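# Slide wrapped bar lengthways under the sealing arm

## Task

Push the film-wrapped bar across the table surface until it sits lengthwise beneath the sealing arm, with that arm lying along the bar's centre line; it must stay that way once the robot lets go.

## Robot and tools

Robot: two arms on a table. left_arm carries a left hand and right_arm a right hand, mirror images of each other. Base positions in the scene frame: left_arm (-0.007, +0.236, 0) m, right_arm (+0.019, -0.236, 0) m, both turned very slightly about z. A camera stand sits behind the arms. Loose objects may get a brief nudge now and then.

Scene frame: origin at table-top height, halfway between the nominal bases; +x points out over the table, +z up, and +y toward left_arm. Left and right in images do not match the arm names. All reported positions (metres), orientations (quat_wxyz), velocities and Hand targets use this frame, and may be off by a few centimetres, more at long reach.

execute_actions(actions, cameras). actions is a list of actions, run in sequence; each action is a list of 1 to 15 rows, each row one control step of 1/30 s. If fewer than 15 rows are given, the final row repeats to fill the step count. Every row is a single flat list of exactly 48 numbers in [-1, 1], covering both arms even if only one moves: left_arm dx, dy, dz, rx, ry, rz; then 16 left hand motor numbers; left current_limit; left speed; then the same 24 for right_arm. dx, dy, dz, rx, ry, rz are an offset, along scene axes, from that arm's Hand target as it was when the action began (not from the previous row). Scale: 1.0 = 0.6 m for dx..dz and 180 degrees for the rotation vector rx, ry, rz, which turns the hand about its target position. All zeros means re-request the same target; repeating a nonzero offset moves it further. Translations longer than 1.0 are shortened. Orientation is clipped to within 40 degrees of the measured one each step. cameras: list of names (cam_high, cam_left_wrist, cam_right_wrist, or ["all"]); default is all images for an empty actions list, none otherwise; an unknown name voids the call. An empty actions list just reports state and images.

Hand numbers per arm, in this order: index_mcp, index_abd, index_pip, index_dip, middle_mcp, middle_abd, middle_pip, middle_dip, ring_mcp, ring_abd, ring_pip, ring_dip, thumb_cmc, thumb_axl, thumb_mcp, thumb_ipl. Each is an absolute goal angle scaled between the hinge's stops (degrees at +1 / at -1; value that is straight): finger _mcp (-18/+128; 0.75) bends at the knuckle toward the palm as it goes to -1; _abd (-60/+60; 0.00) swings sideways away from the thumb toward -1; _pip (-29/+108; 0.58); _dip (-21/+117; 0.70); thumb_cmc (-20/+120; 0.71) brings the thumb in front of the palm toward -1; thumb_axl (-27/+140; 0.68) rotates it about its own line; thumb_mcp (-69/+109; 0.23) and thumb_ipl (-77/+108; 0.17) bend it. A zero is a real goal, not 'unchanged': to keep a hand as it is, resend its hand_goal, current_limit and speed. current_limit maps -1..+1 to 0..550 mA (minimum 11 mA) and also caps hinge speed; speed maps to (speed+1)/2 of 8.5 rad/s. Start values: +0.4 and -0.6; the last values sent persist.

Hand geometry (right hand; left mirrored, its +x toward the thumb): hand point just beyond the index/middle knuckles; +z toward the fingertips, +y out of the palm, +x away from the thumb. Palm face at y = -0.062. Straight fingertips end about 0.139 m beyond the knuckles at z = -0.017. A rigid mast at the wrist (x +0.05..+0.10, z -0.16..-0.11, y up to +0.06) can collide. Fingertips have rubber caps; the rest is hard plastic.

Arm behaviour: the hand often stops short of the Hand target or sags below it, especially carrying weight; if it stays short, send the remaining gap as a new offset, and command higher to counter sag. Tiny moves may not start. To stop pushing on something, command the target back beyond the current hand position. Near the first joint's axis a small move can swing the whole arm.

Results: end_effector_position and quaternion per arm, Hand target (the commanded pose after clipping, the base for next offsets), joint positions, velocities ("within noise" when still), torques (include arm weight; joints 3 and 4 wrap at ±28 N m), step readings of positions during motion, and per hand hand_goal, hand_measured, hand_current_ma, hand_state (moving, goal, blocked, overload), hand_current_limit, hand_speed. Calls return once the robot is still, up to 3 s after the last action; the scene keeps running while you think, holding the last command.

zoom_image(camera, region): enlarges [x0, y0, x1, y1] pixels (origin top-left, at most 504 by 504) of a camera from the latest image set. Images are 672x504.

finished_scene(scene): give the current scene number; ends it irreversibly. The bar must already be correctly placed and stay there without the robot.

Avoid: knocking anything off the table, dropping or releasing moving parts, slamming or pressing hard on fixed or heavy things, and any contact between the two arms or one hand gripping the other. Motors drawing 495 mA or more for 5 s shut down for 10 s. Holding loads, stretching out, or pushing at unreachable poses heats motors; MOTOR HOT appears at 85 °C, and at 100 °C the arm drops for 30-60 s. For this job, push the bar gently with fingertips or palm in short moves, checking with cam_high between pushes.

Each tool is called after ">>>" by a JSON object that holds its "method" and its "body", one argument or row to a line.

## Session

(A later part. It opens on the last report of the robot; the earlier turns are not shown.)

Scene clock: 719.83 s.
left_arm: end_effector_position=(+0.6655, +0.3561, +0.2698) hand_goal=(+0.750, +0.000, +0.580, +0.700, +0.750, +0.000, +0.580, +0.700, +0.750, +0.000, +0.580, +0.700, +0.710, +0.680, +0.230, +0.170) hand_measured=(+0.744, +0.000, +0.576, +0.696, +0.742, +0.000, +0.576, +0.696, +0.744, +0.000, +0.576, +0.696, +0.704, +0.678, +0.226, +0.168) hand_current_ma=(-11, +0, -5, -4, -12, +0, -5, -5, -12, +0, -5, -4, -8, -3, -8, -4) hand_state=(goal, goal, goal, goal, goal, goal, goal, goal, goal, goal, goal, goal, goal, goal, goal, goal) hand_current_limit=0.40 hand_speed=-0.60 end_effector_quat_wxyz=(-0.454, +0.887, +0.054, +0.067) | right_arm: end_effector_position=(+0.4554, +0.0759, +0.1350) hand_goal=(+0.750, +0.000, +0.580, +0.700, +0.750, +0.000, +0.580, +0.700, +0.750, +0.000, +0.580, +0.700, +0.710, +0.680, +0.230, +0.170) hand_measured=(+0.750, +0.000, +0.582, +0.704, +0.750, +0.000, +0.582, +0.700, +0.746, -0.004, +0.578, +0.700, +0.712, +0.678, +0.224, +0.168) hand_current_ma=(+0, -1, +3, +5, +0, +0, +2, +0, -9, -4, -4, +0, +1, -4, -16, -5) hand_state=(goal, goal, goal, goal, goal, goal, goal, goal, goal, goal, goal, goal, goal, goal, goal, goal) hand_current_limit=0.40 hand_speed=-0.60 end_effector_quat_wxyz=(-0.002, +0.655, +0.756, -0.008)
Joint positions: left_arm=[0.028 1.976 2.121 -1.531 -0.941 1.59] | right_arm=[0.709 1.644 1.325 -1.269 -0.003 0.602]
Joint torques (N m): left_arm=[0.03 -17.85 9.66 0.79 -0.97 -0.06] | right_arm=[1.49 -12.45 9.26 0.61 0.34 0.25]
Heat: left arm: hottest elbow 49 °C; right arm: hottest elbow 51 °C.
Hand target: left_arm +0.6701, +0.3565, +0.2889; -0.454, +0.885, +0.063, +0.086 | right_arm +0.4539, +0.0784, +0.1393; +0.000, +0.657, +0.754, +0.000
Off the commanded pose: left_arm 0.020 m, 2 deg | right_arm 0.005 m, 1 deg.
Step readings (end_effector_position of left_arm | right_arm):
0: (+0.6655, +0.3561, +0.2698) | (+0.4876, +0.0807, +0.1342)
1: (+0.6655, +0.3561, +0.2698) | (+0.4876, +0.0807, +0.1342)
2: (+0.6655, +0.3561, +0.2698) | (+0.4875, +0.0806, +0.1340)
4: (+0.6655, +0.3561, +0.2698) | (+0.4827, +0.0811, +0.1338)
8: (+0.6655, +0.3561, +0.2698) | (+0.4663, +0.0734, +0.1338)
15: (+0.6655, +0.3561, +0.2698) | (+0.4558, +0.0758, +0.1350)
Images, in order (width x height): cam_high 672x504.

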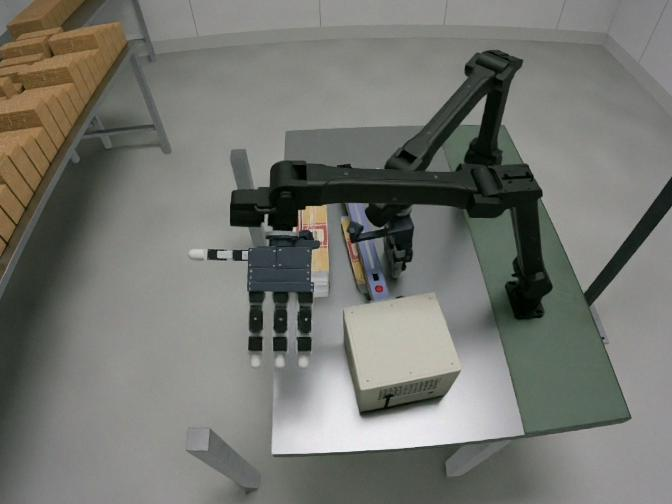

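>>> {"method": "execute_actions", "body": {
  "actions": [
    [[0,0.08,0.08,0,0,0,0.75,0,0.58,0.7,0.75,0,0.58,0.7,0.75,0,0.58,0.7,0.71,0.68,0.23,0.17,0.4,-0.6,-0.01,-0.04,0.12,0,0,0,0.75,0,0.58,0.7,0.75,0,0.58,0.7,0.75,0,0.58,0.7,0.71,0.68,0.23,0.17,0.4,-0.6]],
    [[0,0,0,0,0,0,0.75,0,0.58,0.7,0.75,0,0.58,0.7,0.75,0,0.58,0.7,0.71,0.68,0.23,0.17,0.4,-0.6,0.02,-0.04,0.1,0,0,0,0.75,0,0.58,0.7,0.75,0,0.58,0.7,0.75,0,0.58,0.7,0.71,0.68,0.23,0.17,0.4,-0.6]],
    [[0,0,0,0,0,0,0.75,0,0.58,0.7,0.75,0,0.58,0.7,0.75,0,0.58,0.7,0.71,0.68,0.23,0.17,0.4,-0.6,0.13,0,0,0,0,0,0.75,0,0.58,0.7,0.75,0,0.58,0.7,0.75,0,0.58,0.7,0.71,0.68,0.23,0.17,0.4,-0.6]],
    [[0,0,0,0,0,0,0.75,0,0.58,0.7,0.75,0,0.58,0.7,0.75,0,0.58,0.7,0.71,0.68,0.23,0.17,0.4,-0.6,0.135,0,0,0,0,0,0.75,0,0.58,0.7,0.75,0,0.58,0.7,0.75,0,0.58,0.7,0.71,0.68,0.23,0.17,0.4,-0.6]]
  ],
  "cameras": ["cam_high", "cam_right_wrist"]
}}

>>> {"method": "zoom_image", "body": {
  "camera": "cam_high",
  "region": [316, 205, 416, 305]
}}

Scene clock: 802.17 s.
left_arm: end_effector_position=(+0.6598, +0.4084, +0.3143) hand_goal=(+0.750, +0.000, +0.580, +0.700, +0.750, +0.000, +0.580, +0.700, +0.750, +0.000, +0.580, +0.700, +0.710, +0.680, +0.230, +0.170) hand_measured=(+0.742, +0.000, +0.576, +0.696, +0.742, +0.000, +0.576, +0.696, +0.742, +0.000, +0.576, +0.696, +0.704, +0.678, +0.226, +0.168) hand_current_ma=(-15, +0, -5, -4, -17, +0, -5, -5, -16, +0, -5, -4, -11, -3, -8, -4) hand_state=(goal, goal, goal, goal, goal, goal, goal, goal, goal, goal, goal, goal, goal, goal, goal, goal) hand_current_limit=0.40 hand_speed=-0.60 end_effector_quat_wxyz=(-0.453, +0.887, +0.061, +0.066) | right_arm: end_effector_position=(+0.6117, +0.0227, +0.2614) hand_goal=(+0.750, +0.000, +0.580, +0.700, +0.750, +0.000, +0.580, +0.700, +0.750, +0.000, +0.580, +0.700, +0.710, +0.680, +0.230, +0.170) hand_measured=(+0.750, +0.000, +0.582, +0.704, +0.750, +0.000, +0.582, +0.700, +0.748, -0.002, +0.578, +0.700, +0.710, +0.678, +0.224, +0.168) hand_current_ma=(-1, -1, +2, +5, -1, +0, +2, +0, -1, -3, -3, +0, +1, -4, -16, -5) hand_state=(goal, goal, goal, goal, goal, goal, goal, goal, goal, goal, goal, goal, goal, goal, goal, goal) hand_current_limit=0.40 hand_speed=-0.60 end_effector_quat_wxyz=(-0.001, +0.663, +0.749, -0.003)
Joint positions: left_arm=[0.111 1.981 2.244 -1.555 -0.923 1.701] | right_arm=[0.457 1.861 1.955 -1.67 0.001 0.372]
Joint torques (N m): left_arm=[-0.62 -16.15 12.56 0.47 -0.82 0.1] | right_arm=[1.49 -14.56 14.38 -0.38 0.29 -0.05]
Heat: left arm: hottest elbow 49 °C; right arm: hottest elbow 44 °C.
Hand target: left_arm +0.6701, +0.4046, +0.3368; -0.454, +0.885, +0.063, +0.085 | right_arm +0.6189, +0.0304, +0.2710; +0.000, +0.657, +0.754, +0.000
Off the commanded pose: left_arm 0.025 m, 2 deg | right_arm 0.014 m, 1 deg.
joint sent to its limit (right arm) — joint 4 (wrist pitch), lower limit. The joint targets still meet the commanded pose.
Step readings (end_effector_position of left_arm | right_arm):
0: (+0.6655, +0.3561, +0.2698) | (+0.4554, +0.0759, +0.1350)
1: (+0.6655, +0.3561, +0.2698) | (+0.4554, +0.0759, +0.1350)
2: (+0.6649, +0.3567, +0.2696) | (+0.4542, +0.0748, +0.1358)
4: (+0.6638, +0.3603, +0.2714) | (+0.4479, +0.0687, +0.1406)
8: (+0.6627, +0.3820, +0.2870) | (+0.4359, +0.0551, +0.1655)
15: (+0.6604, +0.4109, +0.3114) | (+0.4386, +0.0521, +0.2014)
16: (+0.6603, +0.4107, +0.3127) | (+0.4385, +0.0521, +0.2020)
17: (+0.6601, +0.4104, +0.3136) | (+0.4376, +0.0505, +0.2028)
19: (+0.6598, +0.4100, +0.3149) | (+0.4361, +0.0444, +0.2087)
23: (+0.6596, +0.4085, +0.3164) | (+0.4456, +0.0318, +0.2327)
30: (+0.6596, +0.4085, +0.3158) | (+0.4533, +0.0250, +0.2557)
31: (+0.6597, +0.4084, +0.3154) | (+0.4533, +0.0249, +0.2559)
32: (+0.6597, +0.4084, +0.3154) | (+0.4554, +0.0241, +0.2566)
34: (+0.6598, +0.4084, +0.3149) | (+0.4679, +0.0275, +0.2622)
38: (+0.6598, +0.4085, +0.3144) | (+0.5076, +0.0268, +0.2695)
45: (+0.6598, +0.4084, +0.3143) | (+0.5292, +0.0181, +0.2557)
46: (+0.6598, +0.4084, +0.3143) | (+0.5296, +0.0187, +0.2552)
47: (+0.6598, +0.4084, +0.3143) | (+0.5316, +0.0197, +0.2560)
49: (+0.6598, +0.4084, +0.3143) | (+0.5475, +0.0258, +0.2631)
53: (+0.6598, +0.4084, +0.3143) | (+0.5876, +0.0324, +0.2732)
60: (+0.6598, +0.4084, +0.3143) | (+0.6095, +0.0212, +0.2584)
camera_calibration:
cam_right_wrist: T_world_to_cam=[[0.747856, -0.662875, -0.0361713, -0.399419], [-0.455538, -0.552047, 0.698377, 0.067904], [-0.482904, -0.505808, -0.714816, 0.616041], [0, 0, 0, 1]] pos_world=[0.62713, 0.0843195, 0.378486]
Images, in order (width x height): cam_high 672x504, cam_right_wrist 672x504.

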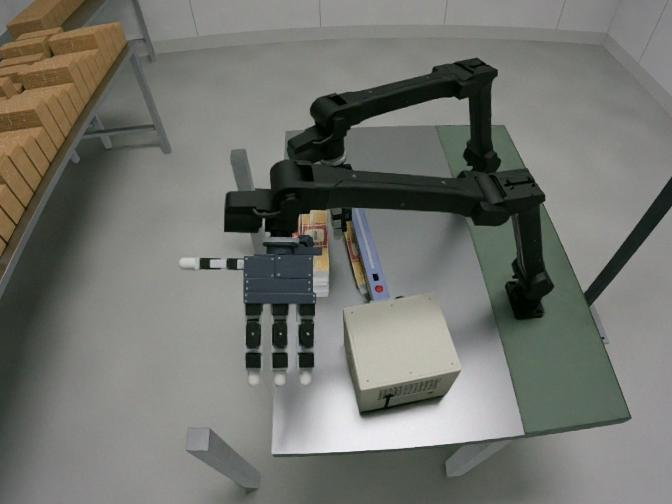

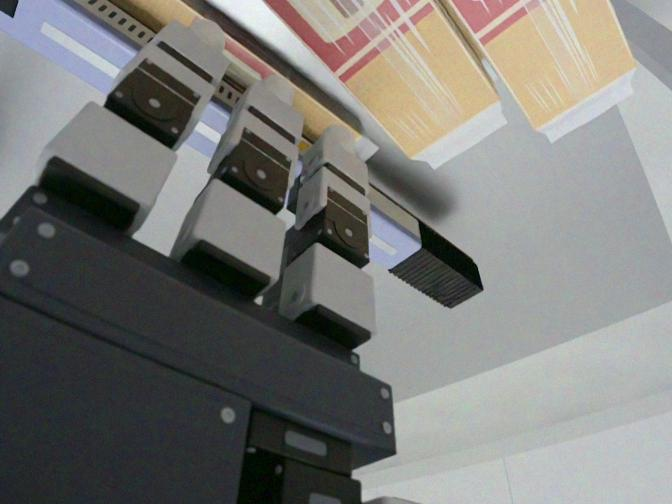

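Scaled by 5.040.

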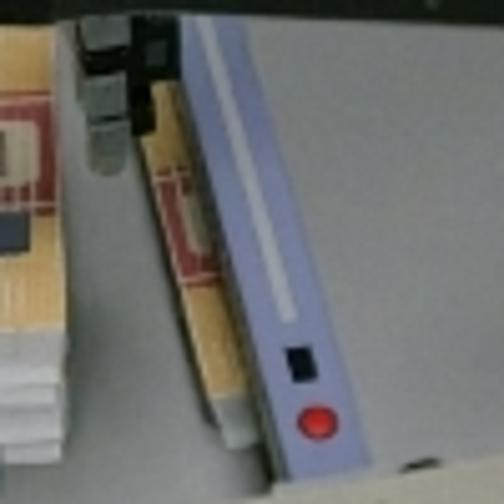

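>>> {"method": "execute_actions", "body": {
  "actions": [
    [[0,0,0,0,0,0,0.75,0,0.58,0.7,0.75,0,0.58,0.7,0.75,0,0.58,0.7,0.71,0.68,0.23,0.17,0.4,-0.6,-0.024,0,0,0,0,0,0.75,0,0.58,0.7,0.75,0,0.58,0.7,0.75,0,0.58,0.7,0.71,0.68,0.23,0.17,0.4,-0.6]],
    [[0,0,0,0,0,0,0.75,0,0.58,0.7,0.75,0,0.58,0.7,0.75,0,0.58,0.7,0.71,0.68,0.23,0.17,0.4,-0.6,0,0,-0.1,0,0,0,0.75,0,0.58,0.7,0.75,0,0.58,0.7,0.75,0,0.58,0.7,0.71,0.68,0.23,0.17,0.4,-0.6]]
  ],
  "cameras": ["cam_high", "cam_right_wrist"]
}}

>>> {"method": "zoom_image", "body": {
  "camera": "cam_high",
  "region": [316, 205, 376, 265]
}}

Scene clock: 833.90 s.
left_arm: end_effector_position=(+0.6598, +0.4084, +0.3143) hand_goal=(+0.750, +0.000, +0.580, +0.700, +0.750, +0.000, +0.580, +0.700, +0.750, +0.000, +0.580, +0.700, +0.710, +0.680, +0.230, +0.170) hand_measured=(+0.742, +0.000, +0.576, +0.696, +0.742, +0.000, +0.576, +0.696, +0.742, +0.000, +0.576, +0.696, +0.704, +0.678, +0.226, +0.168) hand_current_ma=(-15, +0, -5, -4, -17, +0, -5, -5, -16, +0, -5, -4, -11, -3, -8, -4) hand_state=(goal, goal, goal, goal, goal, goal, goal, goal, goal, goal, goal, goal, goal, goal, goal, goal) hand_current_limit=0.40 hand_speed=-0.60 end_effector_quat_wxyz=(-0.453, +0.887, +0.061, +0.066) | right_arm: end_effector_position=(+0.6041, +0.0217, +0.2119) hand_goal=(+0.750, +0.000, +0.580, +0.700, +0.750, +0.000, +0.580, +0.700, +0.750, +0.000, +0.580, +0.700, +0.710, +0.680, +0.230, +0.170) hand_measured=(+0.750, +0.000, +0.582, +0.704, +0.750, +0.000, +0.582, +0.700, +0.748, -0.002, +0.578, +0.700, +0.710, +0.678, +0.224, +0.168) hand_current_ma=(-1, -1, +2, +5, -1, +0, +2, +0, -1, -3, -3, +0, +1, -4, -16, -5) hand_state=(goal, goal, goal, goal, goal, goal, goal, goal, goal, goal, goal, goal, goal, goal, goal, goal) hand_current_limit=0.40 hand_speed=-0.60 end_effector_quat_wxyz=(-0.001, +0.661, +0.750, -0.005)
Joint positions: left_arm=[0.111 1.981 2.244 -1.555 -0.923 1.701] | right_arm=[0.461 1.839 1.794 -1.536 0.001 0.372]
Joint torques (N m): left_arm=[-0.67 -16.15 12.55 0.47 -0.82 0.11] | right_arm=[1.44 -14.51 10.32 0.76 0.22 0.06]
Heat: left arm: hottest elbow 52 °C; right arm: hottest elbow 49 °C.
Hand target: left_arm +0.6701, +0.4046, +0.3368; -0.454, +0.885, +0.063, +0.085 | right_arm +0.6045, +0.0304, +0.2112; +0.000, +0.657, +0.754, +0.000
Off the commanded pose: left_arm 0.025 m, 2 deg | right_arm 0.009 m, 1 deg.
Step readings (end_effector_position of left_arm | right_arm):
0: (+0.6598, +0.4084, +0.3143) | (+0.6117, +0.0228, +0.2614)
1: (+0.6598, +0.4084, +0.3143) | (+0.6117, +0.0228, +0.2614)
2: (+0.6598, +0.4084, +0.3143) | (+0.6117, +0.0228, +0.2614)
4: (+0.6598, +0.4084, +0.3143) | (+0.6115, +0.0232, +0.2614)
8: (+0.6598, +0.4084, +0.3143) | (+0.6113, +0.0237, +0.2614)
15: (+0.6598, +0.4084, +0.3143) | (+0.6106, +0.0253, +0.2614)
16: (+0.6598, +0.4084, +0.3143) | (+0.6104, +0.0252, +0.2610)
17: (+0.6598, +0.4084, +0.3143) | (+0.6102, +0.0250, +0.2591)
19: (+0.6598, +0.4084, +0.3143) | (+0.6079, +0.0238, +0.2500)
23: (+0.6598, +0.4084, +0.3143) | (+0.6022, +0.0207, +0.2220)
30: (+0.6598, +0.4084, +0.3143) | (+0.6032, +0.0213, +0.2116)
camera_calibration:
cam_right_wrist: T_world_to_cam=[[0.750772, -0.659486, -0.0376774, -0.397743], [-0.45037, -0.552768, 0.701152, 0.094689], [-0.483227, -0.509437, -0.712015, 0.576074], [0, 0, 0, 1]] pos_world=[0.619634, 0.0835087, 0.328797]
Images, in order (width x height): cam_high 672x504, cam_right_wrist 672x504.

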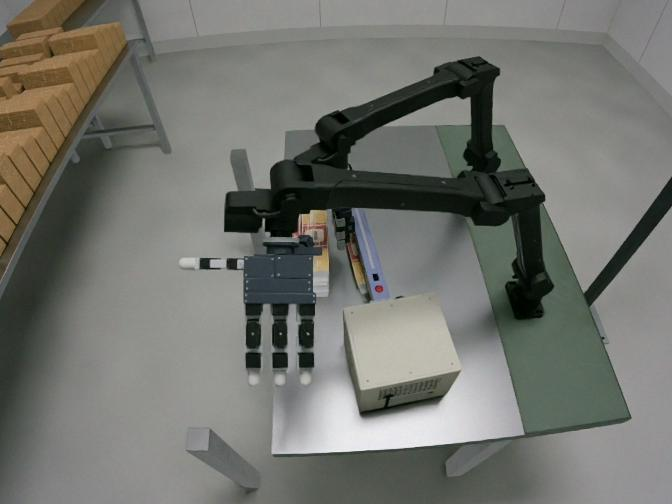

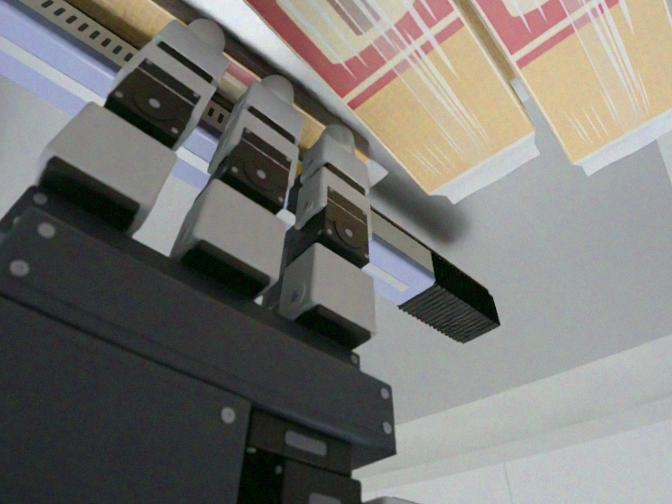

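Scaled by 8.400.

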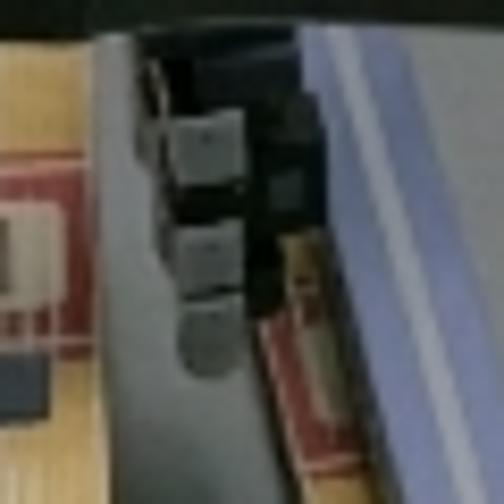

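>>> {"method": "execute_actions", "body": {
  "actions": [
    [[0,0,0,0,0,0,0.75,0,0.58,0.7,0.75,0,0.58,0.7,0.75,0,0.58,0.7,0.71,0.68,0.23,0.17,0.4,-0.6,0,0,-0.065,0,0,0,0.75,0,0.58,0.7,0.75,0,0.58,0.7,0.75,0,0.58,0.7,0.71,0.68,0.23,0.17,0.4,-0.6]],
    [[0,0,0,0,0,0,0.75,0,0.58,0.7,0.75,0,0.58,0.7,0.75,0,0.58,0.7,0.71,0.68,0.23,0.17,0.4,-0.6,0,0,-0.05,0,0,0,0.75,0,0.58,0.7,0.75,0,0.58,0.7,0.75,0,0.58,0.7,0.71,0.68,0.23,0.17,0.4,-0.6]]
  ],
  "cameras": ["cam_high"]
}}

>>> {"method": "zoom_image", "body": {
  "camera": "cam_high",
  "region": [326, 215, 386, 275]
}}

Scene clock: 850.13 s.
left_arm: end_effector_position=(+0.6598, +0.4084, +0.3143) hand_goal=(+0.750, +0.000, +0.580, +0.700, +0.750, +0.000, +0.580, +0.700, +0.750, +0.000, +0.580, +0.700, +0.710, +0.680, +0.230, +0.170) hand_measured=(+0.742, +0.000, +0.576, +0.696, +0.742, +0.000, +0.576, +0.696, +0.742, +0.000, +0.576, +0.696, +0.704, +0.678, +0.226, +0.168) hand_current_ma=(-15, +0, -5, -4, -17, +0, -5, -5, -16, +0, -5, -4, -11, -3, -8, -4) hand_state=(goal, goal, goal, goal, goal, goal, goal, goal, goal, goal, goal, goal, goal, goal, goal, goal) hand_current_limit=0.40 hand_speed=-0.60 end_effector_quat_wxyz=(-0.453, +0.887, +0.061, +0.066) | right_arm: end_effector_position=(+0.6040, +0.0217, +0.1537) hand_goal=(+0.750, +0.000, +0.580, +0.700, +0.750, +0.000, +0.580, +0.700, +0.750, +0.000, +0.580, +0.700, +0.710, +0.680, +0.230, +0.170) hand_measured=(+0.750, +0.000, +0.582, +0.704, +0.750, +0.000, +0.582, +0.700, +0.748, -0.002, +0.578, +0.700, +0.710, +0.678, +0.224, +0.168) hand_current_ma=(-1, -1, +2, +5, -1, +0, +2, +0, -1, -3, -3, +0, +1, -4, -16, -5) hand_state=(goal, goal, goal, goal, goal, goal, goal, goal, goal, goal, goal, goal, goal, goal, goal, goal) hand_current_limit=0.40 hand_speed=-0.60 end_effector_quat_wxyz=(+0.002, +0.661, +0.750, +0.003)
Joint positions: left_arm=[0.111 1.981 2.244 -1.555 -0.923 1.701] | right_arm=[0.461 1.847 1.648 -1.365 0.001 0.372]
Joint torques (N m): left_arm=[-0.62 -16.15 12.56 0.47 -0.82 0.11] | right_arm=[1.55 -13.57 10.14 0.79 0.24 0.09]
Heat: left arm: hottest elbow 53 °C; right arm: hottest elbow 50 °C.
Hand target: left_arm +0.6701, +0.4046, +0.3368; -0.454, +0.885, +0.063, +0.085 | right_arm +0.6045, +0.0304, +0.1423; +0.000, +0.657, +0.754, +0.000
Off the commanded pose: left_arm 0.025 m, 2 deg | right_arm 0.014 m, 1 deg.
Step readings (end_effector_position of left_arm | right_arm):
0: (+0.6598, +0.4084, +0.3143) | (+0.6041, +0.0217, +0.2119)
1: (+0.6598, +0.4084, +0.3143) | (+0.6041, +0.0217, +0.2118)
2: (+0.6598, +0.4084, +0.3143) | (+0.6048, +0.0221, +0.2102)
4: (+0.6598, +0.4084, +0.3143) | (+0.6061, +0.0228, +0.2034)
8: (+0.6598, +0.4084, +0.3143) | (+0.6022, +0.0207, +0.1841)
15: (+0.6598, +0.4084, +0.3143) | (+0.6032, +0.0212, +0.1794)
16: (+0.6598, +0.4084, +0.3143) | (+0.6034, +0.0214, +0.1793)
17: (+0.6598, +0.4084, +0.3143) | (+0.6039, +0.0216, +0.1781)
19: (+0.6598, +0.4084, +0.3143) | (+0.6056, +0.0225, +0.1738)
23: (+0.6598, +0.4084, +0.3143) | (+0.6029, +0.0211, +0.1599)
30: (+0.6598, +0.4084, +0.3143) | (+0.6038, +0.0216, +0.1536)
Images, in order (width x height): cam_high 672x504.

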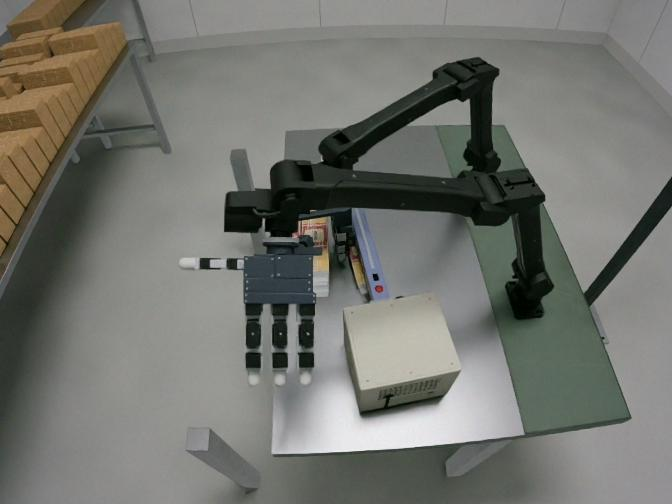

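Scaled by 8.400.

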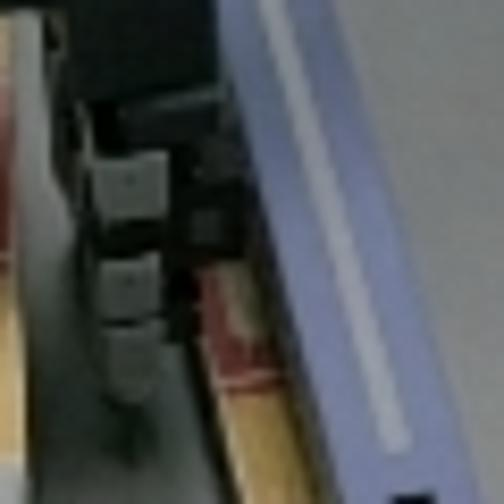

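>>> {"method": "execute_actions", "body": {
  "actions": [
    [[0,0,0,0,0,0,0.75,0,0.58,0.7,0.75,0,0.58,0.7,0.75,0,0.58,0.7,0.71,0.68,0.23,0.17,0.4,-0.6,0,0,-0.03,0,0,0,0.84,0,0.58,0.7,0.84,0,0.58,0.7,0.84,0,0.58,0.7,0.71,0.68,0.23,0.17,0.4,-0.8]],
    [[0,0,0,0,0,0,0.75,0,0.58,0.7,0.75,0,0.58,0.7,0.75,0,0.58,0.7,0.71,0.68,0.23,0.17,0.4,-0.6,-0.015,-0.003,0,0,0,0,0.84,0,0.58,0.7,0.84,0,0.58,0.7,0.84,0,0.58,0.7,0.71,0.68,0.23,0.17,0.4,-0.8]]
  ],
  "cameras": ["cam_high"]
}}

>>> {"method": "zoom_image", "body": {
  "camera": "cam_high",
  "region": [326, 235, 386, 295]
}}

Scene clock: 911.73 s.
left_arm: end_effector_position=(+0.6598, +0.4084, +0.3143) hand_goal=(+0.750, +0.000, +0.580, +0.700, +0.750, +0.000, +0.580, +0.700, +0.750, +0.000, +0.580, +0.700, +0.710, +0.680, +0.230, +0.170) hand_measured=(+0.742, +0.000, +0.576, +0.696, +0.742, +0.000, +0.576, +0.696, +0.742, +0.000, +0.576, +0.696, +0.704, +0.678, +0.226, +0.168) hand_current_ma=(-15, +0, -5, -4, -17, +0, -5, -5, -16, +0, -5, -4, -11, -3, -8, -4) hand_state=(goal, goal, goal, goal, goal, goal, goal, goal, goal, goal, goal, goal, goal, goal, goal, goal) hand_current_limit=0.40 hand_speed=-0.60 end_effector_quat_wxyz=(-0.453, +0.887, +0.061, +0.066) | right_arm: end_effector_position=(+0.6028, +0.0222, +0.1358) hand_goal=(+0.840, +0.000, +0.580, +0.700, +0.840, +0.000, +0.580, +0.700, +0.840, +0.000, +0.580, +0.700, +0.710, +0.680, +0.230, +0.170) hand_measured=(+0.834, +0.000, +0.582, +0.704, +0.832, +0.000, +0.582, +0.700, +0.832, +0.004, +0.578, +0.700, +0.710, +0.678, +0.224, +0.168) hand_current_ma=(-13, -1, +2, +5, -16, +0, +2, +0, -19, +5, -5, -1, +1, -4, -16, -5) hand_state=(goal, goal, goal, goal, goal, goal, goal, goal, goal, goal, goal, goal, goal, goal, goal, goal) hand_current_limit=0.40 hand_speed=-0.80 end_effector_quat_wxyz=(+0.003, +0.661, +0.750, +0.008)
Joint positions: left_arm=[0.111 1.981 2.244 -1.555 -0.923 1.701] | right_arm=[0.462 1.85 1.602 -1.306 -0.001 0.372]
Joint torques (N m): left_arm=[-0.56 -16.15 12.55 0.47 -0.82 0.11] | right_arm=[2.08 -14.04 8.54 0.66 0.3 0.14]
Heat: left arm: hottest elbow 56 °C; right arm: hottest elbow 48 °C.
Hand target: left_arm +0.6701, +0.4046, +0.3368; -0.454, +0.885, +0.063, +0.085 | right_arm +0.5954, +0.0287, +0.1241; +0.000, +0.657, +0.754, +0.000
Off the commanded pose: left_arm 0.025 m, 2 deg | right_arm 0.015 m, 1 deg.
Step readings (end_effector_position of left_arm | right_arm):
0: (+0.6598, +0.4084, +0.3143) | (+0.6040, +0.0217, +0.1537)
1: (+0.6598, +0.4084, +0.3143) | (+0.6041, +0.0217, +0.1536)
2: (+0.6598, +0.4084, +0.3143) | (+0.6046, +0.0220, +0.1532)
4: (+0.6598, +0.4084, +0.3143) | (+0.6058, +0.0227, +0.1512)
8: (+0.6598, +0.4084, +0.3143) | (+0.6040, +0.0220, +0.1431)
15: (+0.6598, +0.4084, +0.3143) | (+0.6045, +0.0222, +0.1376)
16: (+0.6598, +0.4084, +0.3143) | (+0.6044, +0.0222, +0.1374)
17: (+0.6598, +0.4084, +0.3143) | (+0.6044, +0.0222, +0.1370)
19: (+0.6598, +0.4084, +0.3143) | (+0.6039, +0.0222, +0.1355)
23: (+0.6598, +0.4084, +0.3143) | (+0.6033, +0.0224, +0.1358)
30: (+0.6598, +0.4084, +0.3143) | (+0.6029, +0.0222, +0.1359)
Images, in order (width x height): cam_high 672x504.

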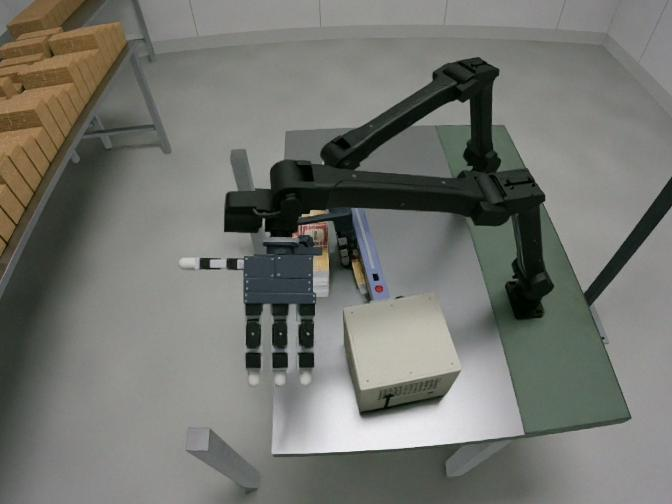

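Scaled by 8.400.

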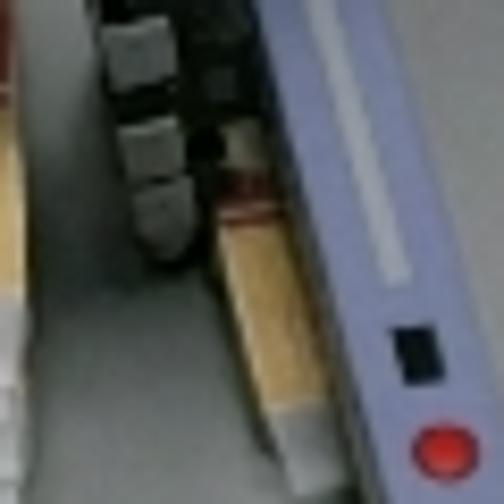

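>>> {"method": "execute_actions", "body": {
  "actions": [
    [[0,0,0,0,0,0,0.75,0,0.58,0.7,0.75,0,0.58,0.7,0.75,0,0.58,0.7,0.71,0.68,0.23,0.17,0.4,-0.6,-0.025,-0.004,0,0,0,0,0.84,0,0.58,0.7,0.84,0,0.58,0.7,0.84,0,0.58,0.7,0.71,0.68,0.23,0.17,0.4,-0.8]]
  ],
  "cameras": ["cam_high"]
}}

>>> {"method": "zoom_image", "body": {
  "camera": "cam_high",
  "region": [326, 235, 386, 295]
}}

Scene clock: 919.40 s.
left_arm: end_effector_position=(+0.6598, +0.4084, +0.3143) hand_goal=(+0.750, +0.000, +0.580, +0.700, +0.750, +0.000, +0.580, +0.700, +0.750, +0.000, +0.580, +0.700, +0.710, +0.680, +0.230, +0.170) hand_measured=(+0.742, +0.000, +0.576, +0.696, +0.742, +0.000, +0.576, +0.696, +0.742, +0.000, +0.576, +0.696, +0.704, +0.678, +0.226, +0.168) hand_current_ma=(-15, +0, -5, -4, -17, +0, -5, -5, -16, +0, -5, -4, -11, -3, -8, -4) hand_state=(goal, goal, goal, goal, goal, goal, goal, goal, goal, goal, goal, goal, goal, goal, goal, goal) hand_current_limit=0.40 hand_speed=-0.60 end_effector_quat_wxyz=(-0.453, +0.887, +0.061, +0.066) | right_arm: end_effector_position=(+0.5955, +0.0207, +0.1373) hand_goal=(+0.840, +0.000, +0.580, +0.700, +0.840, +0.000, +0.580, +0.700, +0.840, +0.000, +0.580, +0.700, +0.710, +0.680, +0.230, +0.170) hand_measured=(+0.828, +0.000, +0.578, +0.702, +0.826, +0.000, +0.580, +0.700, +0.822, +0.002, +0.576, +0.696, +0.710, +0.678, +0.224, +0.168) hand_current_ma=(-29, -1, -2, +2, -37, +0, +1, +0, -48, +2, -6, -6, +1, -4, -16, -5) hand_state=(goal, goal, goal, goal, goal, goal, goal, goal, goal, goal, goal, goal, goal, goal, goal, goal) hand_current_limit=0.40 hand_speed=-0.80 end_effector_quat_wxyz=(+0.008, +0.659, +0.752, +0.016)
Joint positions: left_arm=[0.111 1.981 2.244 -1.555 -0.923 1.701] | right_arm=[0.467 1.819 1.558 -1.274 0.004 0.373]
Joint torques (N m): left_arm=[-0.62 -16.09 12.57 0.47 -0.82 0.1] | right_arm=[2.14 -14.1 7.68 -0.06 0.18 0.2]
Heat: left arm: hottest elbow 57 °C; right arm: hottest elbow 47 °C.
Hand target: left_arm +0.6701, +0.4046, +0.3368; -0.454, +0.885, +0.063, +0.085 | right_arm +0.5805, +0.0264, +0.1242; +0.000, +0.657, +0.754, +0.000
Off the commanded pose: left_arm 0.025 m, 2 deg | right_arm 0.021 m, 2 deg.
Step readings (end_effector_position of left_arm | right_arm):
0: (+0.6598, +0.4084, +0.3143) | (+0.6028, +0.0222, +0.1358)
1: (+0.6598, +0.4084, +0.3143) | (+0.6028, +0.0221, +0.1359)
2: (+0.6598, +0.4084, +0.3143) | (+0.6019, +0.0219, +0.1354)
4: (+0.6598, +0.4084, +0.3143) | (+0.5988, +0.0207, +0.1360)
8: (+0.6598, +0.4084, +0.3143) | (+0.5957, +0.0210, +0.1372)
15: (+0.6598, +0.4084, +0.3143) | (+0.5955, +0.0208, +0.1372)
Images, in order (width x height): cam_high 672x504.

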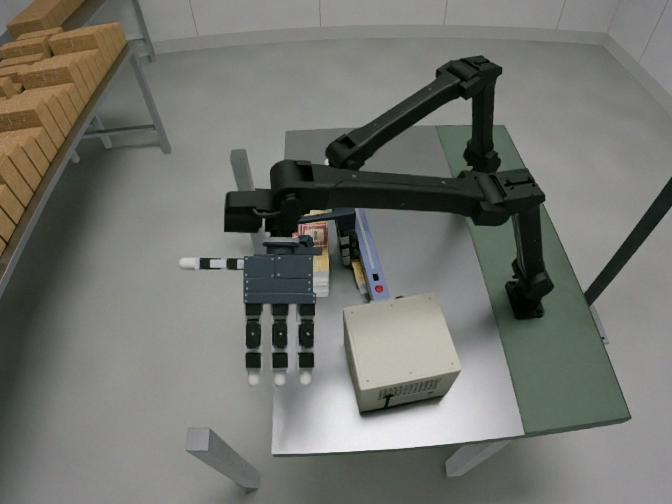

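Scaled by 8.400.

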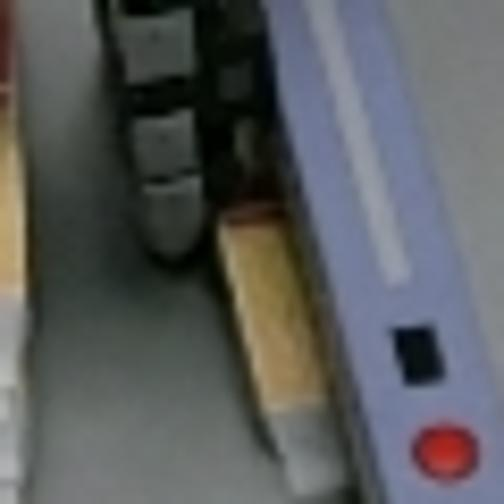

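>>> {"method": "execute_actions", "body": {
  "actions": [
    [[0,0,0,0,0,0,0.75,0,0.58,0.7,0.75,0,0.58,0.7,0.75,0,0.58,0.7,0.71,0.68,0.23,0.17,0.4,-0.6,-0.012,-0.002,0,0,0,0,0.84,0,0.58,0.7,0.84,0,0.58,0.7,0.84,0,0.58,0.7,0.71,0.68,0.23,0.17,0.4,-0.8]]
  ],
  "cameras": ["cam_high"]
}}

>>> {"method": "zoom_image", "body": {
  "camera": "cam_high",
  "region": [326, 235, 386, 295]
}}

Scene clock: 928.57 s.
left_arm: end_effector_position=(+0.6598, +0.4084, +0.3143) hand_goal=(+0.750, +0.000, +0.580, +0.700, +0.750, +0.000, +0.580, +0.700, +0.750, +0.000, +0.580, +0.700, +0.710, +0.680, +0.230, +0.170) hand_measured=(+0.742, +0.000, +0.576, +0.696, +0.742, +0.000, +0.576, +0.696, +0.742, +0.000, +0.576, +0.696, +0.704, +0.678, +0.226, +0.168) hand_current_ma=(-15, +0, -5, -4, -17, +0, -5, -5, -16, +0, -5, -4, -11, -3, -8, -4) hand_state=(goal, goal, goal, goal, goal, goal, goal, goal, goal, goal, goal, goal, goal, goal, goal, goal) hand_current_limit=0.40 hand_speed=-0.60 end_effector_quat_wxyz=(-0.453, +0.887, +0.061, +0.066) | right_arm: end_effector_position=(+0.5945, +0.0195, +0.1383) hand_goal=(+0.840, +0.000, +0.580, +0.700, +0.840, +0.000, +0.580, +0.700, +0.840, +0.000, +0.580, +0.700, +0.710, +0.680, +0.230, +0.170) hand_measured=(+0.824, +0.000, +0.578, +0.702, +0.822, +0.000, +0.580, +0.700, +0.822, +0.002, +0.580, +0.698, +0.710, +0.678, +0.224, +0.168) hand_current_ma=(-45, -1, -2, +2, -46, +0, +1, +0, -48, +2, +0, -2, +1, -4, -16, -5) hand_state=(goal, goal, goal, goal, goal, goal, goal, goal, goal, goal, goal, goal, goal, goal, goal, goal) hand_current_limit=0.40 hand_speed=-0.80 end_effector_quat_wxyz=(+0.011, +0.661, +0.750, +0.022)
Joint positions: left_arm=[0.111 1.981 2.244 -1.555 -0.923 1.701] | right_arm=[0.467 1.808 1.54 -1.254 0.006 0.377]
Joint torques (N m): left_arm=[-0.62 -16.15 12.55 0.47 -0.82 0.11] | right_arm=[2.9 -14.86 7.16 -0.64 0.09 0.22]
Heat: left arm: hottest elbow 57 °C; right arm: hottest elbow 46 °C.
Hand target: left_arm +0.6701, +0.4046, +0.3368; -0.454, +0.885, +0.063, +0.085 | right_arm +0.5734, +0.0251, +0.1243; +0.000, +0.657, +0.754, +0.000
Off the commanded pose: left_arm 0.025 m, 2 deg | right_arm 0.026 m, 3 deg.
Step readings (end_effector_position of left_arm | right_arm):
0: (+0.6598, +0.4084, +0.3143) | (+0.5955, +0.0207, +0.1373)
1: (+0.6598, +0.4084, +0.3143) | (+0.5955, +0.0207, +0.1373)
2: (+0.6598, +0.4084, +0.3143) | (+0.5954, +0.0206, +0.1372)
4: (+0.6598, +0.4084, +0.3143) | (+0.5949, +0.0202, +0.1375)
8: (+0.6598, +0.4084, +0.3143) | (+0.5945, +0.0196, +0.1380)
15: (+0.6598, +0.4084, +0.3143) | (+0.5944, +0.0194, +0.1382)
Images, in order (width x height): cam_high 672x504.

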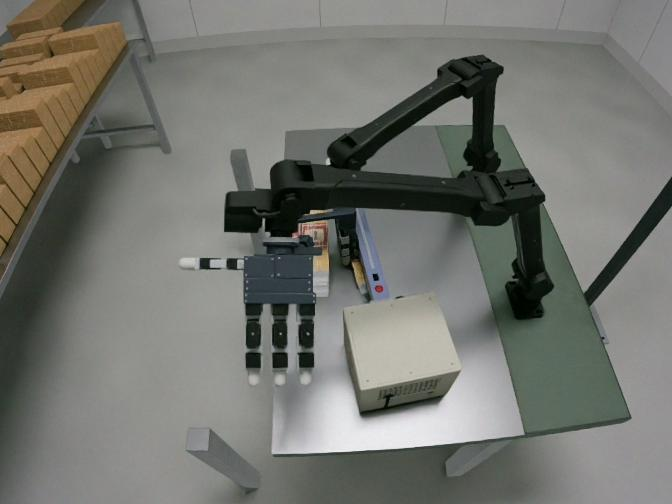

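Scaled by 8.400.

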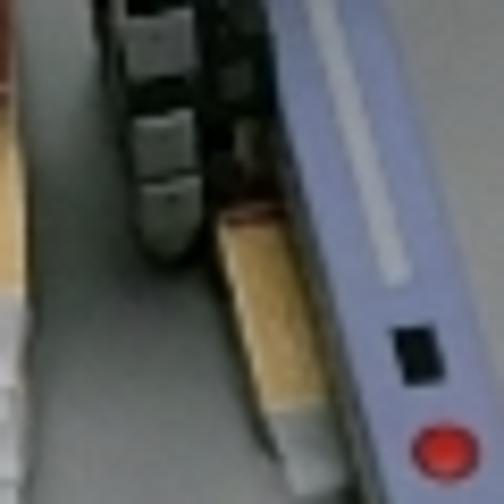

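>>> {"method": "execute_actions", "body": {
  "actions": [],
  "cameras": ["cam_right_wrist", "cam_left_wrist", "cam_high"]
}}

>>> {"method": "zoom_image", "body": {
  "camera": "cam_right_wrist",
  "region": [0, 0, 504, 300]
}}

>>> {"method": "zoom_image", "body": {
  "camera": "cam_high",
  "region": [334, 225, 374, 265]
}}

Scene clock: 939.00 s.
left_arm: end_effector_position=(+0.6598, +0.4084, +0.3143) hand_goal=(+0.750, +0.000, +0.580, +0.700, +0.750, +0.000, +0.580, +0.700, +0.750, +0.000, +0.580, +0.700, +0.710, +0.680, +0.230, +0.170) hand_measured=(+0.742, +0.000, +0.576, +0.696, +0.742, +0.000, +0.576, +0.696, +0.742, +0.000, +0.576, +0.696, +0.704, +0.678, +0.226, +0.168) hand_current_ma=(-15, +0, -5, -4, -17, +0, -5, -5, -16, +0, -5, -4, -11, -3, -8, -4) hand_state=(goal, goal, goal, goal, goal, goal, goal, goal, goal, goal, goal, goal, goal, goal, goal, goal) hand_current_limit=0.40 hand_speed=-0.60 end_effector_quat_wxyz=(-0.453, +0.887, +0.061, +0.066) | right_arm: end_effector_position=(+0.5944, +0.0194, +0.1381) hand_goal=(+0.840, +0.000, +0.580, +0.700, +0.840, +0.000, +0.580, +0.700, +0.840, +0.000, +0.580, +0.700, +0.710, +0.680, +0.230, +0.170) hand_measured=(+0.824, +0.000, +0.578, +0.702, +0.822, +0.000, +0.580, +0.700, +0.822, +0.002, +0.580, +0.698, +0.710, +0.678, +0.224, +0.168) hand_current_ma=(-45, -1, -2, +2, -46, +0, +1, +0, -48, +2, +0, -2, +1, -4, -16, -5) hand_state=(goal, goal, goal, goal, goal, goal, goal, goal, goal, goal, goal, goal, goal, goal, goal, goal) hand_current_limit=0.40 hand_speed=-0.80 end_effector_quat_wxyz=(+0.011, +0.661, +0.750, +0.022)
Joint positions: left_arm=[0.111 1.981 2.244 -1.555 -0.923 1.701] | right_arm=[0.467 1.808 1.54 -1.254 0.006 0.377]
Joint velocities: within noise
Joint torques (N m): left_arm=[-0.62 -16.15 12.55 0.47 -0.82 0.1] | right_arm=[2.61 -14.51 7.23 -0.76 0.08 0.2]
Heat: left arm: hottest elbow 57 °C; right arm: hottest elbow 45 °C.
Hand target: left_arm +0.6701, +0.4046, +0.3368; -0.454, +0.885, +0.063, +0.085 | right_arm +0.5733, +0.0250, +0.1241; +0.000, +0.657, +0.754, +0.000
Off the commanded pose: left_arm 0.025 m, 2 deg | right_arm 0.026 m, 3 deg.
camera_calibration:
cam_left_wrist: T_world_to_cam=[[-0.847698, 0.316539, 0.425689, 0.263454], [0.346421, -0.277404, 0.896124, -0.440374], [0.401746, 0.907111, 0.1255, -0.551729], [0, 0, 0, 1]] pos_world=[0.597539, 0.294924, 0.351723]
cam_right_wrist: T_world_to_cam=[[0.752575, -0.658383, -0.0127303, -0.399257], [-0.487148, -0.569641, 0.661964, 0.168374], [-0.443078, -0.491976, -0.749427, 0.498771], [0, 0, 0, 1]] pos_world=[0.603488, 0.0784311, 0.257252]

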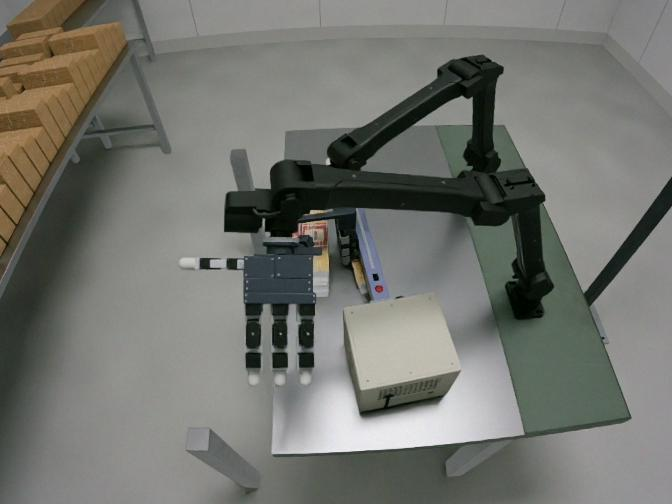

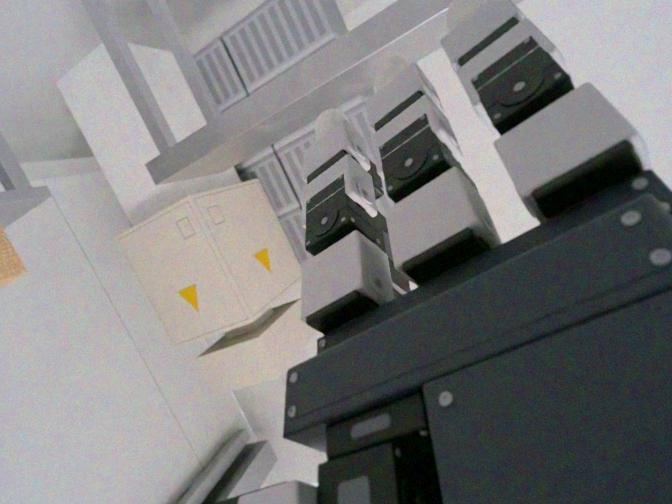

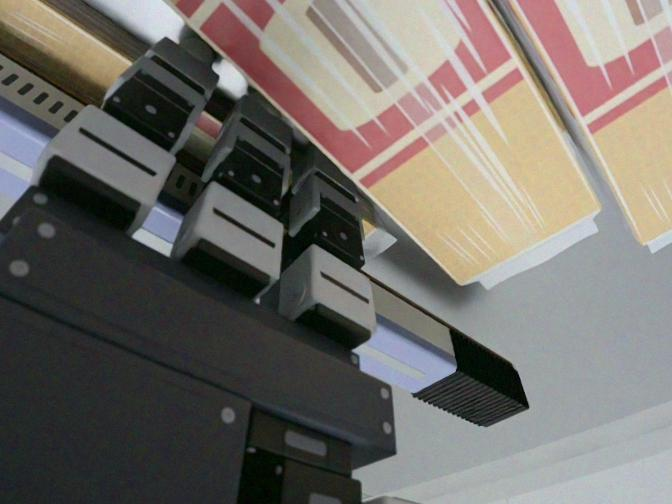

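Scaled by 1.000.

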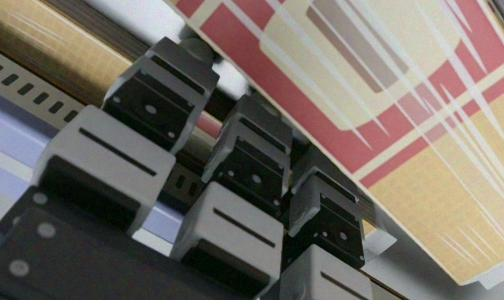

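Scaled by 12.600.

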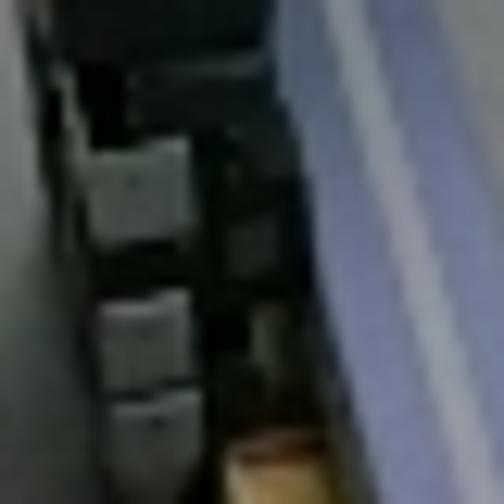

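>>> {"method": "execute_actions", "body": {
  "actions": [
    [[0,0,0,0,0,0,0.75,0,0.58,0.7,0.75,0,0.58,0.7,0.75,0,0.58,0.7,0.71,0.68,0.23,0.17,0.4,-0.6,0.03,0.004,0,0,0,0,0.84,0,0.58,0.7,0.84,0,0.58,0.7,0.84,0,0.58,0.7,0.71,0.68,0.23,0.17,0.4,-0.8]],
    [[0,0,0,0,0,0,0.75,0,0.58,0.7,0.75,0,0.58,0.7,0.75,0,0.58,0.7,0.71,0.68,0.23,0.17,0.4,-0.6,0,0,-0.015,0,0,0,0.84,0,0.58,0.7,0.84,0,0.58,0.7,0.84,0,0.58,0.7,0.71,0.68,0.23,0.17,0.4,-0.8]]
  ]
}}

Scene clock: 961.10 s.
left_arm: end_effector_position=(+0.6598, +0.4084, +0.3143) hand_goal=(+0.750, +0.000, +0.580, +0.700, +0.750, +0.000, +0.580, +0.700, +0.750, +0.000, +0.580, +0.700, +0.710, +0.680, +0.230, +0.170) hand_measured=(+0.742, +0.000, +0.576, +0.696, +0.742, +0.000, +0.576, +0.696, +0.742, +0.000, +0.576, +0.696, +0.704, +0.678, +0.226, +0.168) hand_current_ma=(-15, +0, -5, -4, -17, +0, -5, -5, -16, +0, -5, -4, -11, -3, -8, -4) hand_state=(goal, goal, goal, goal, goal, goal, goal, goal, goal, goal, goal, goal, goal, goal, goal, goal) hand_current_limit=0.40 hand_speed=-0.60 end_effector_quat_wxyz=(-0.453, +0.887, +0.061, +0.066) | right_arm: end_effector_position=(+0.5949, +0.0197, +0.1382) hand_goal=(+0.840, +0.000, +0.580, +0.700, +0.840, +0.000, +0.580, +0.700, +0.840, +0.000, +0.580, +0.700, +0.710, +0.680, +0.230, +0.170) hand_measured=(+0.824, +0.000, +0.578, +0.702, +0.822, +0.000, +0.580, +0.700, +0.822, +0.002, +0.578, +0.698, +0.710, +0.678, +0.224, +0.168) hand_current_ma=(-45, -1, -2, +2, -46, +0, +1, +0, -48, +1, -2, -2, +1, -4, -16, -5) hand_state=(goal, goal, goal, goal, goal, goal, goal, goal, goal, goal, goal, goal, goal, goal, goal, goal) hand_current_limit=0.40 hand_speed=-0.80 end_effector_quat_wxyz=(+0.011, +0.661, +0.750, +0.021)
Joint positions: left_arm=[0.111 1.981 2.244 -1.555 -0.923 1.701] | right_arm=[0.467 1.81 1.544 -1.257 0.006 0.377]
Joint torques (N m): left_arm=[-0.62 -16.15 12.55 0.47 -0.82 0.1] | right_arm=[1.9 -11.4 10.77 -0.31 0.1 0.09]
Heat: left arm: hottest elbow 58 °C; right arm: hottest elbow 43 °C.
Hand target: left_arm +0.6701, +0.4046, +0.3368; -0.454, +0.885, +0.063, +0.085 | right_arm +0.5912, +0.0274, +0.1152; +0.000, +0.657, +0.754, +0.000
Off the commanded pose: left_arm 0.025 m, 2 deg | right_arm 0.024 m, 3 deg.
Step readings (end_effector_position of left_arm | right_arm):
0: (+0.6598, +0.4084, +0.3143) | (+0.5944, +0.0194, +0.1381)
1: (+0.6598, +0.4084, +0.3143) | (+0.5944, +0.0194, +0.1381)
2: (+0.6598, +0.4084, +0.3143) | (+0.5944, +0.0194, +0.1381)
4: (+0.6598, +0.4084, +0.3143) | (+0.5946, +0.0195, +0.1384)
8: (+0.6598, +0.4084, +0.3143) | (+0.5948, +0.0197, +0.1386)
15: (+0.6598, +0.4084, +0.3143) | (+0.5950, +0.0197, +0.1384)
16: (+0.6598, +0.4084, +0.3143) | (+0.5949, +0.0197, +0.1384)
17: (+0.6598, +0.4084, +0.3143) | (+0.5949, +0.0197, +0.1382)
19: (+0.6598, +0.4084, +0.3143) | (+0.5949, +0.0197, +0.1382)
23: (+0.6598, +0.4084, +0.3143) | (+0.5949, +0.0197, +0.1382)
30: (+0.6598, +0.4084, +0.3143) | (+0.5949, +0.0197, +0.1382)

>>> {"method": "execute_actions", "body": {
  "actions": [
    [[0,0,0,0,0,0,0.75,0,0.58,0.7,0.75,0,0.58,0.7,0.75,0,0.58,0.7,0.71,0.68,0.23,0.17,0.4,-0.6,0.017,0.002,0.058,0,0,0,0.84,0,0.58,0.7,0.84,0,0.58,0.7,0.84,0,0.58,0.7,0.71,0.68,0.23,0.17,0.4,-0.8]]
  ],
  "cameras": ["cam_high"]
}}

>>> {"method": "zoom_image", "body": {
  "camera": "cam_high",
  "region": [326, 235, 386, 295]
}}

Scene clock: 986.00 s.
left_arm: end_effector_position=(+0.6598, +0.4084, +0.3143) hand_goal=(+0.750, +0.000, +0.580, +0.700, +0.750, +0.000, +0.580, +0.700, +0.750, +0.000, +0.580, +0.700, +0.710, +0.680, +0.230, +0.170) hand_measured=(+0.742, +0.000, +0.576, +0.696, +0.742, +0.000, +0.576, +0.696, +0.742, +0.000, +0.576, +0.696, +0.704, +0.678, +0.226, +0.168) hand_current_ma=(-15, +0, -5, -4, -17, +0, -5, -5, -16, +0, -5, -4, -11, -3, -8, -4) hand_state=(goal, goal, goal, goal, goal, goal, goal, goal, goal, goal, goal, goal, goal, goal, goal, goal) hand_current_limit=0.40 hand_speed=-0.60 end_effector_quat_wxyz=(-0.453, +0.887, +0.061, +0.066) | right_arm: end_effector_position=(+0.5934, +0.0195, +0.1460) hand_goal=(+0.840, +0.000, +0.580, +0.700, +0.840, +0.000, +0.580, +0.700, +0.840, +0.000, +0.580, +0.700, +0.710, +0.680, +0.230, +0.170) hand_measured=(+0.828, +0.000, +0.576, +0.700, +0.826, +0.000, +0.578, +0.700, +0.826, +0.002, +0.578, +0.698, +0.710, +0.678, +0.224, +0.168) hand_current_ma=(-27, -1, -6, +0, -35, +0, -2, +0, -36, +1, -4, -2, +1, -4, -16, -5) hand_state=(goal, goal, goal, goal, goal, goal, goal, goal, goal, goal, goal, goal, goal, goal, goal, goal) hand_current_limit=0.40 hand_speed=-0.80 end_effector_quat_wxyz=(+0.001, +0.661, +0.750, -0.002)
Joint positions: left_arm=[0.111 1.981 2.244 -1.555 -0.923 1.701] | right_arm=[0.467 1.831 1.605 -1.348 0.003 0.377]
Joint torques (N m): left_arm=[-0.62 -16.21 12.55 0.47 -0.82 0.11] | right_arm=[1.08 -12.92 14 -0.47 0.15 0.01]
Heat: left arm: hottest elbow 58 °C; right arm: hottest elbow 43 °C.
Hand target: left_arm +0.6701, +0.4046, +0.3368; -0.454, +0.885, +0.063, +0.085 | right_arm +0.6016, +0.0287, +0.1500; +0.000, +0.657, +0.754, +0.000
Off the commanded pose: left_arm 0.025 m, 2 deg | right_arm 0.013 m, 1 deg.
Step readings (end_effector_position of left_arm | right_arm):
0: (+0.6598, +0.4084, +0.3143) | (+0.5949, +0.0197, +0.1382)
1: (+0.6598, +0.4084, +0.3143) | (+0.5949, +0.0197, +0.1382)
2: (+0.6598, +0.4084, +0.3143) | (+0.5951, +0.0198, +0.1387)
4: (+0.6598, +0.4084, +0.3143) | (+0.5958, +0.0202, +0.1396)
8: (+0.6598, +0.4084, +0.3143) | (+0.5964, +0.0205, +0.1427)
15: (+0.6598, +0.4084, +0.3143) | (+0.5942, +0.0199, +0.1463)
Images, in order (width x height): cam_high 672x504.

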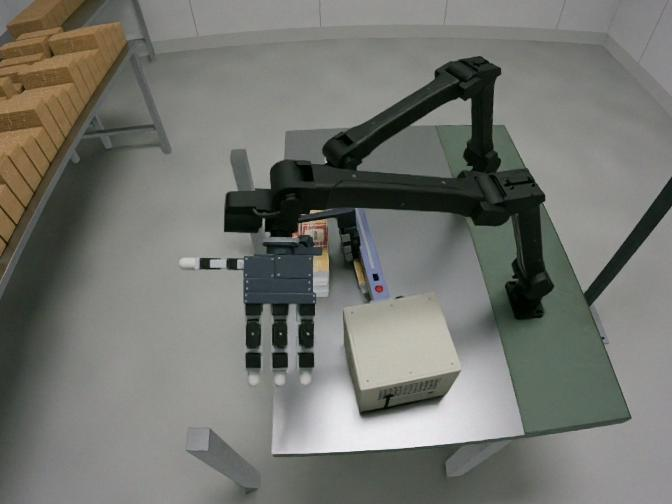

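Scaled by 8.400.

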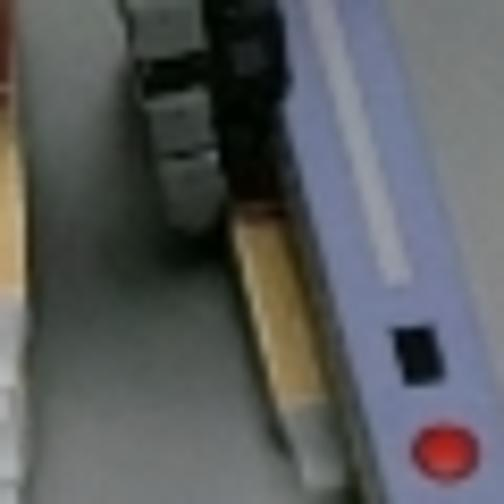

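>>> {"method": "execute_actions", "body": {
  "actions": [
    [[0,0,0,0,0,0,0.75,0,0.58,0.7,0.75,0,0.58,0.7,0.75,0,0.58,0.7,0.71,0.68,0.23,0.17,0.4,-0.6,-0.03,-0.004,0,0,0,0,0.84,0,0.58,0.7,0.84,0,0.58,0.7,0.84,0,0.58,0.7,0.71,0.68,0.23,0.17,0.4,-0.8]]
  ],
  "cameras": ["cam_high"]
}}

>>> {"method": "zoom_image", "body": {
  "camera": "cam_high",
  "region": [326, 235, 386, 295]
}}

Scene clock: 1008.53 s.
left_arm: end_effector_position=(+0.6598, +0.4084, +0.3143) hand_goal=(+0.750, +0.000, +0.580, +0.700, +0.750, +0.000, +0.580, +0.700, +0.750, +0.000, +0.580, +0.700, +0.710, +0.680, +0.230, +0.170) hand_measured=(+0.742, +0.000, +0.576, +0.696, +0.742, +0.000, +0.576, +0.696, +0.742, +0.000, +0.576, +0.696, +0.704, +0.678, +0.226, +0.168) hand_current_ma=(-15, +0, -5, -4, -17, +0, -5, -5, -16, +0, -5, -4, -11, -3, -8, -4) hand_state=(goal, goal, goal, goal, goal, goal, goal, goal, goal, goal, goal, goal, goal, goal, goal, goal) hand_current_limit=0.40 hand_speed=-0.60 end_effector_quat_wxyz=(-0.453, +0.887, +0.061, +0.066) | right_arm: end_effector_position=(+0.5891, +0.0196, +0.1444) hand_goal=(+0.840, +0.000, +0.580, +0.700, +0.840, +0.000, +0.580, +0.700, +0.840, +0.000, +0.580, +0.700, +0.710, +0.680, +0.230, +0.170) hand_measured=(+0.830, +0.000, +0.576, +0.700, +0.826, +0.000, +0.578, +0.700, +0.826, +0.002, +0.576, +0.698, +0.710, +0.678, +0.224, +0.168) hand_current_ma=(-26, -1, -6, +0, -35, +0, -2, +0, -36, +1, -5, -2, +1, -4, -16, -5) hand_state=(goal, goal, goal, goal, goal, goal, goal, goal, goal, goal, goal, goal, goal, goal, goal, goal) hand_current_limit=0.40 hand_speed=-0.80 end_effector_quat_wxyz=(+0.000, +0.660, +0.752, -0.005)
Joint positions: left_arm=[0.111 1.981 2.244 -1.555 -0.923 1.701] | right_arm=[0.471 1.825 1.594 -1.348 0.003 0.377]
Joint torques (N m): left_arm=[-0.62 -16.21 12.56 0.47 -0.82 0.1] | right_arm=[1.96 -15.5 9.47 0.31 0.2 0.14]
Heat: left arm: hottest elbow 59 °C; right arm: hottest elbow 45 °C.
Hand target: left_arm +0.6701, +0.4046, +0.3368; -0.454, +0.885, +0.063, +0.085 | right_arm +0.5836, +0.0263, +0.1501; +0.000, +0.657, +0.754, +0.000
Off the commanded pose: left_arm 0.025 m, 2 deg | right_arm 0.010 m, 1 deg.
Step readings (end_effector_position of left_arm | right_arm):
0: (+0.6598, +0.4084, +0.3143) | (+0.5934, +0.0195, +0.1460)
1: (+0.6598, +0.4084, +0.3143) | (+0.5934, +0.0195, +0.1460)
2: (+0.6598, +0.4084, +0.3143) | (+0.5934, +0.0195, +0.1460)
4: (+0.6598, +0.4084, +0.3143) | (+0.5934, +0.0195, +0.1460)
8: (+0.6598, +0.4084, +0.3143) | (+0.5921, +0.0193, +0.1453)
15: (+0.6598, +0.4084, +0.3143) | (+0.5893, +0.0197, +0.1446)
Images, in order (width x height): cam_high 672x504.

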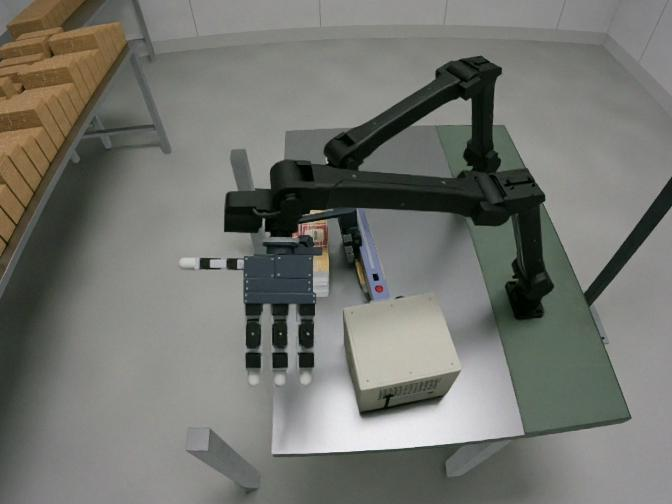

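Scaled by 8.400.

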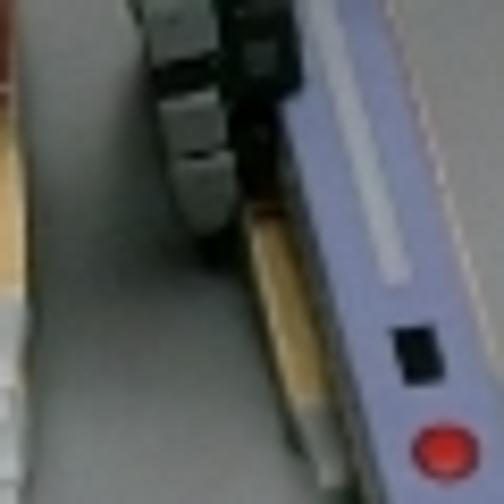

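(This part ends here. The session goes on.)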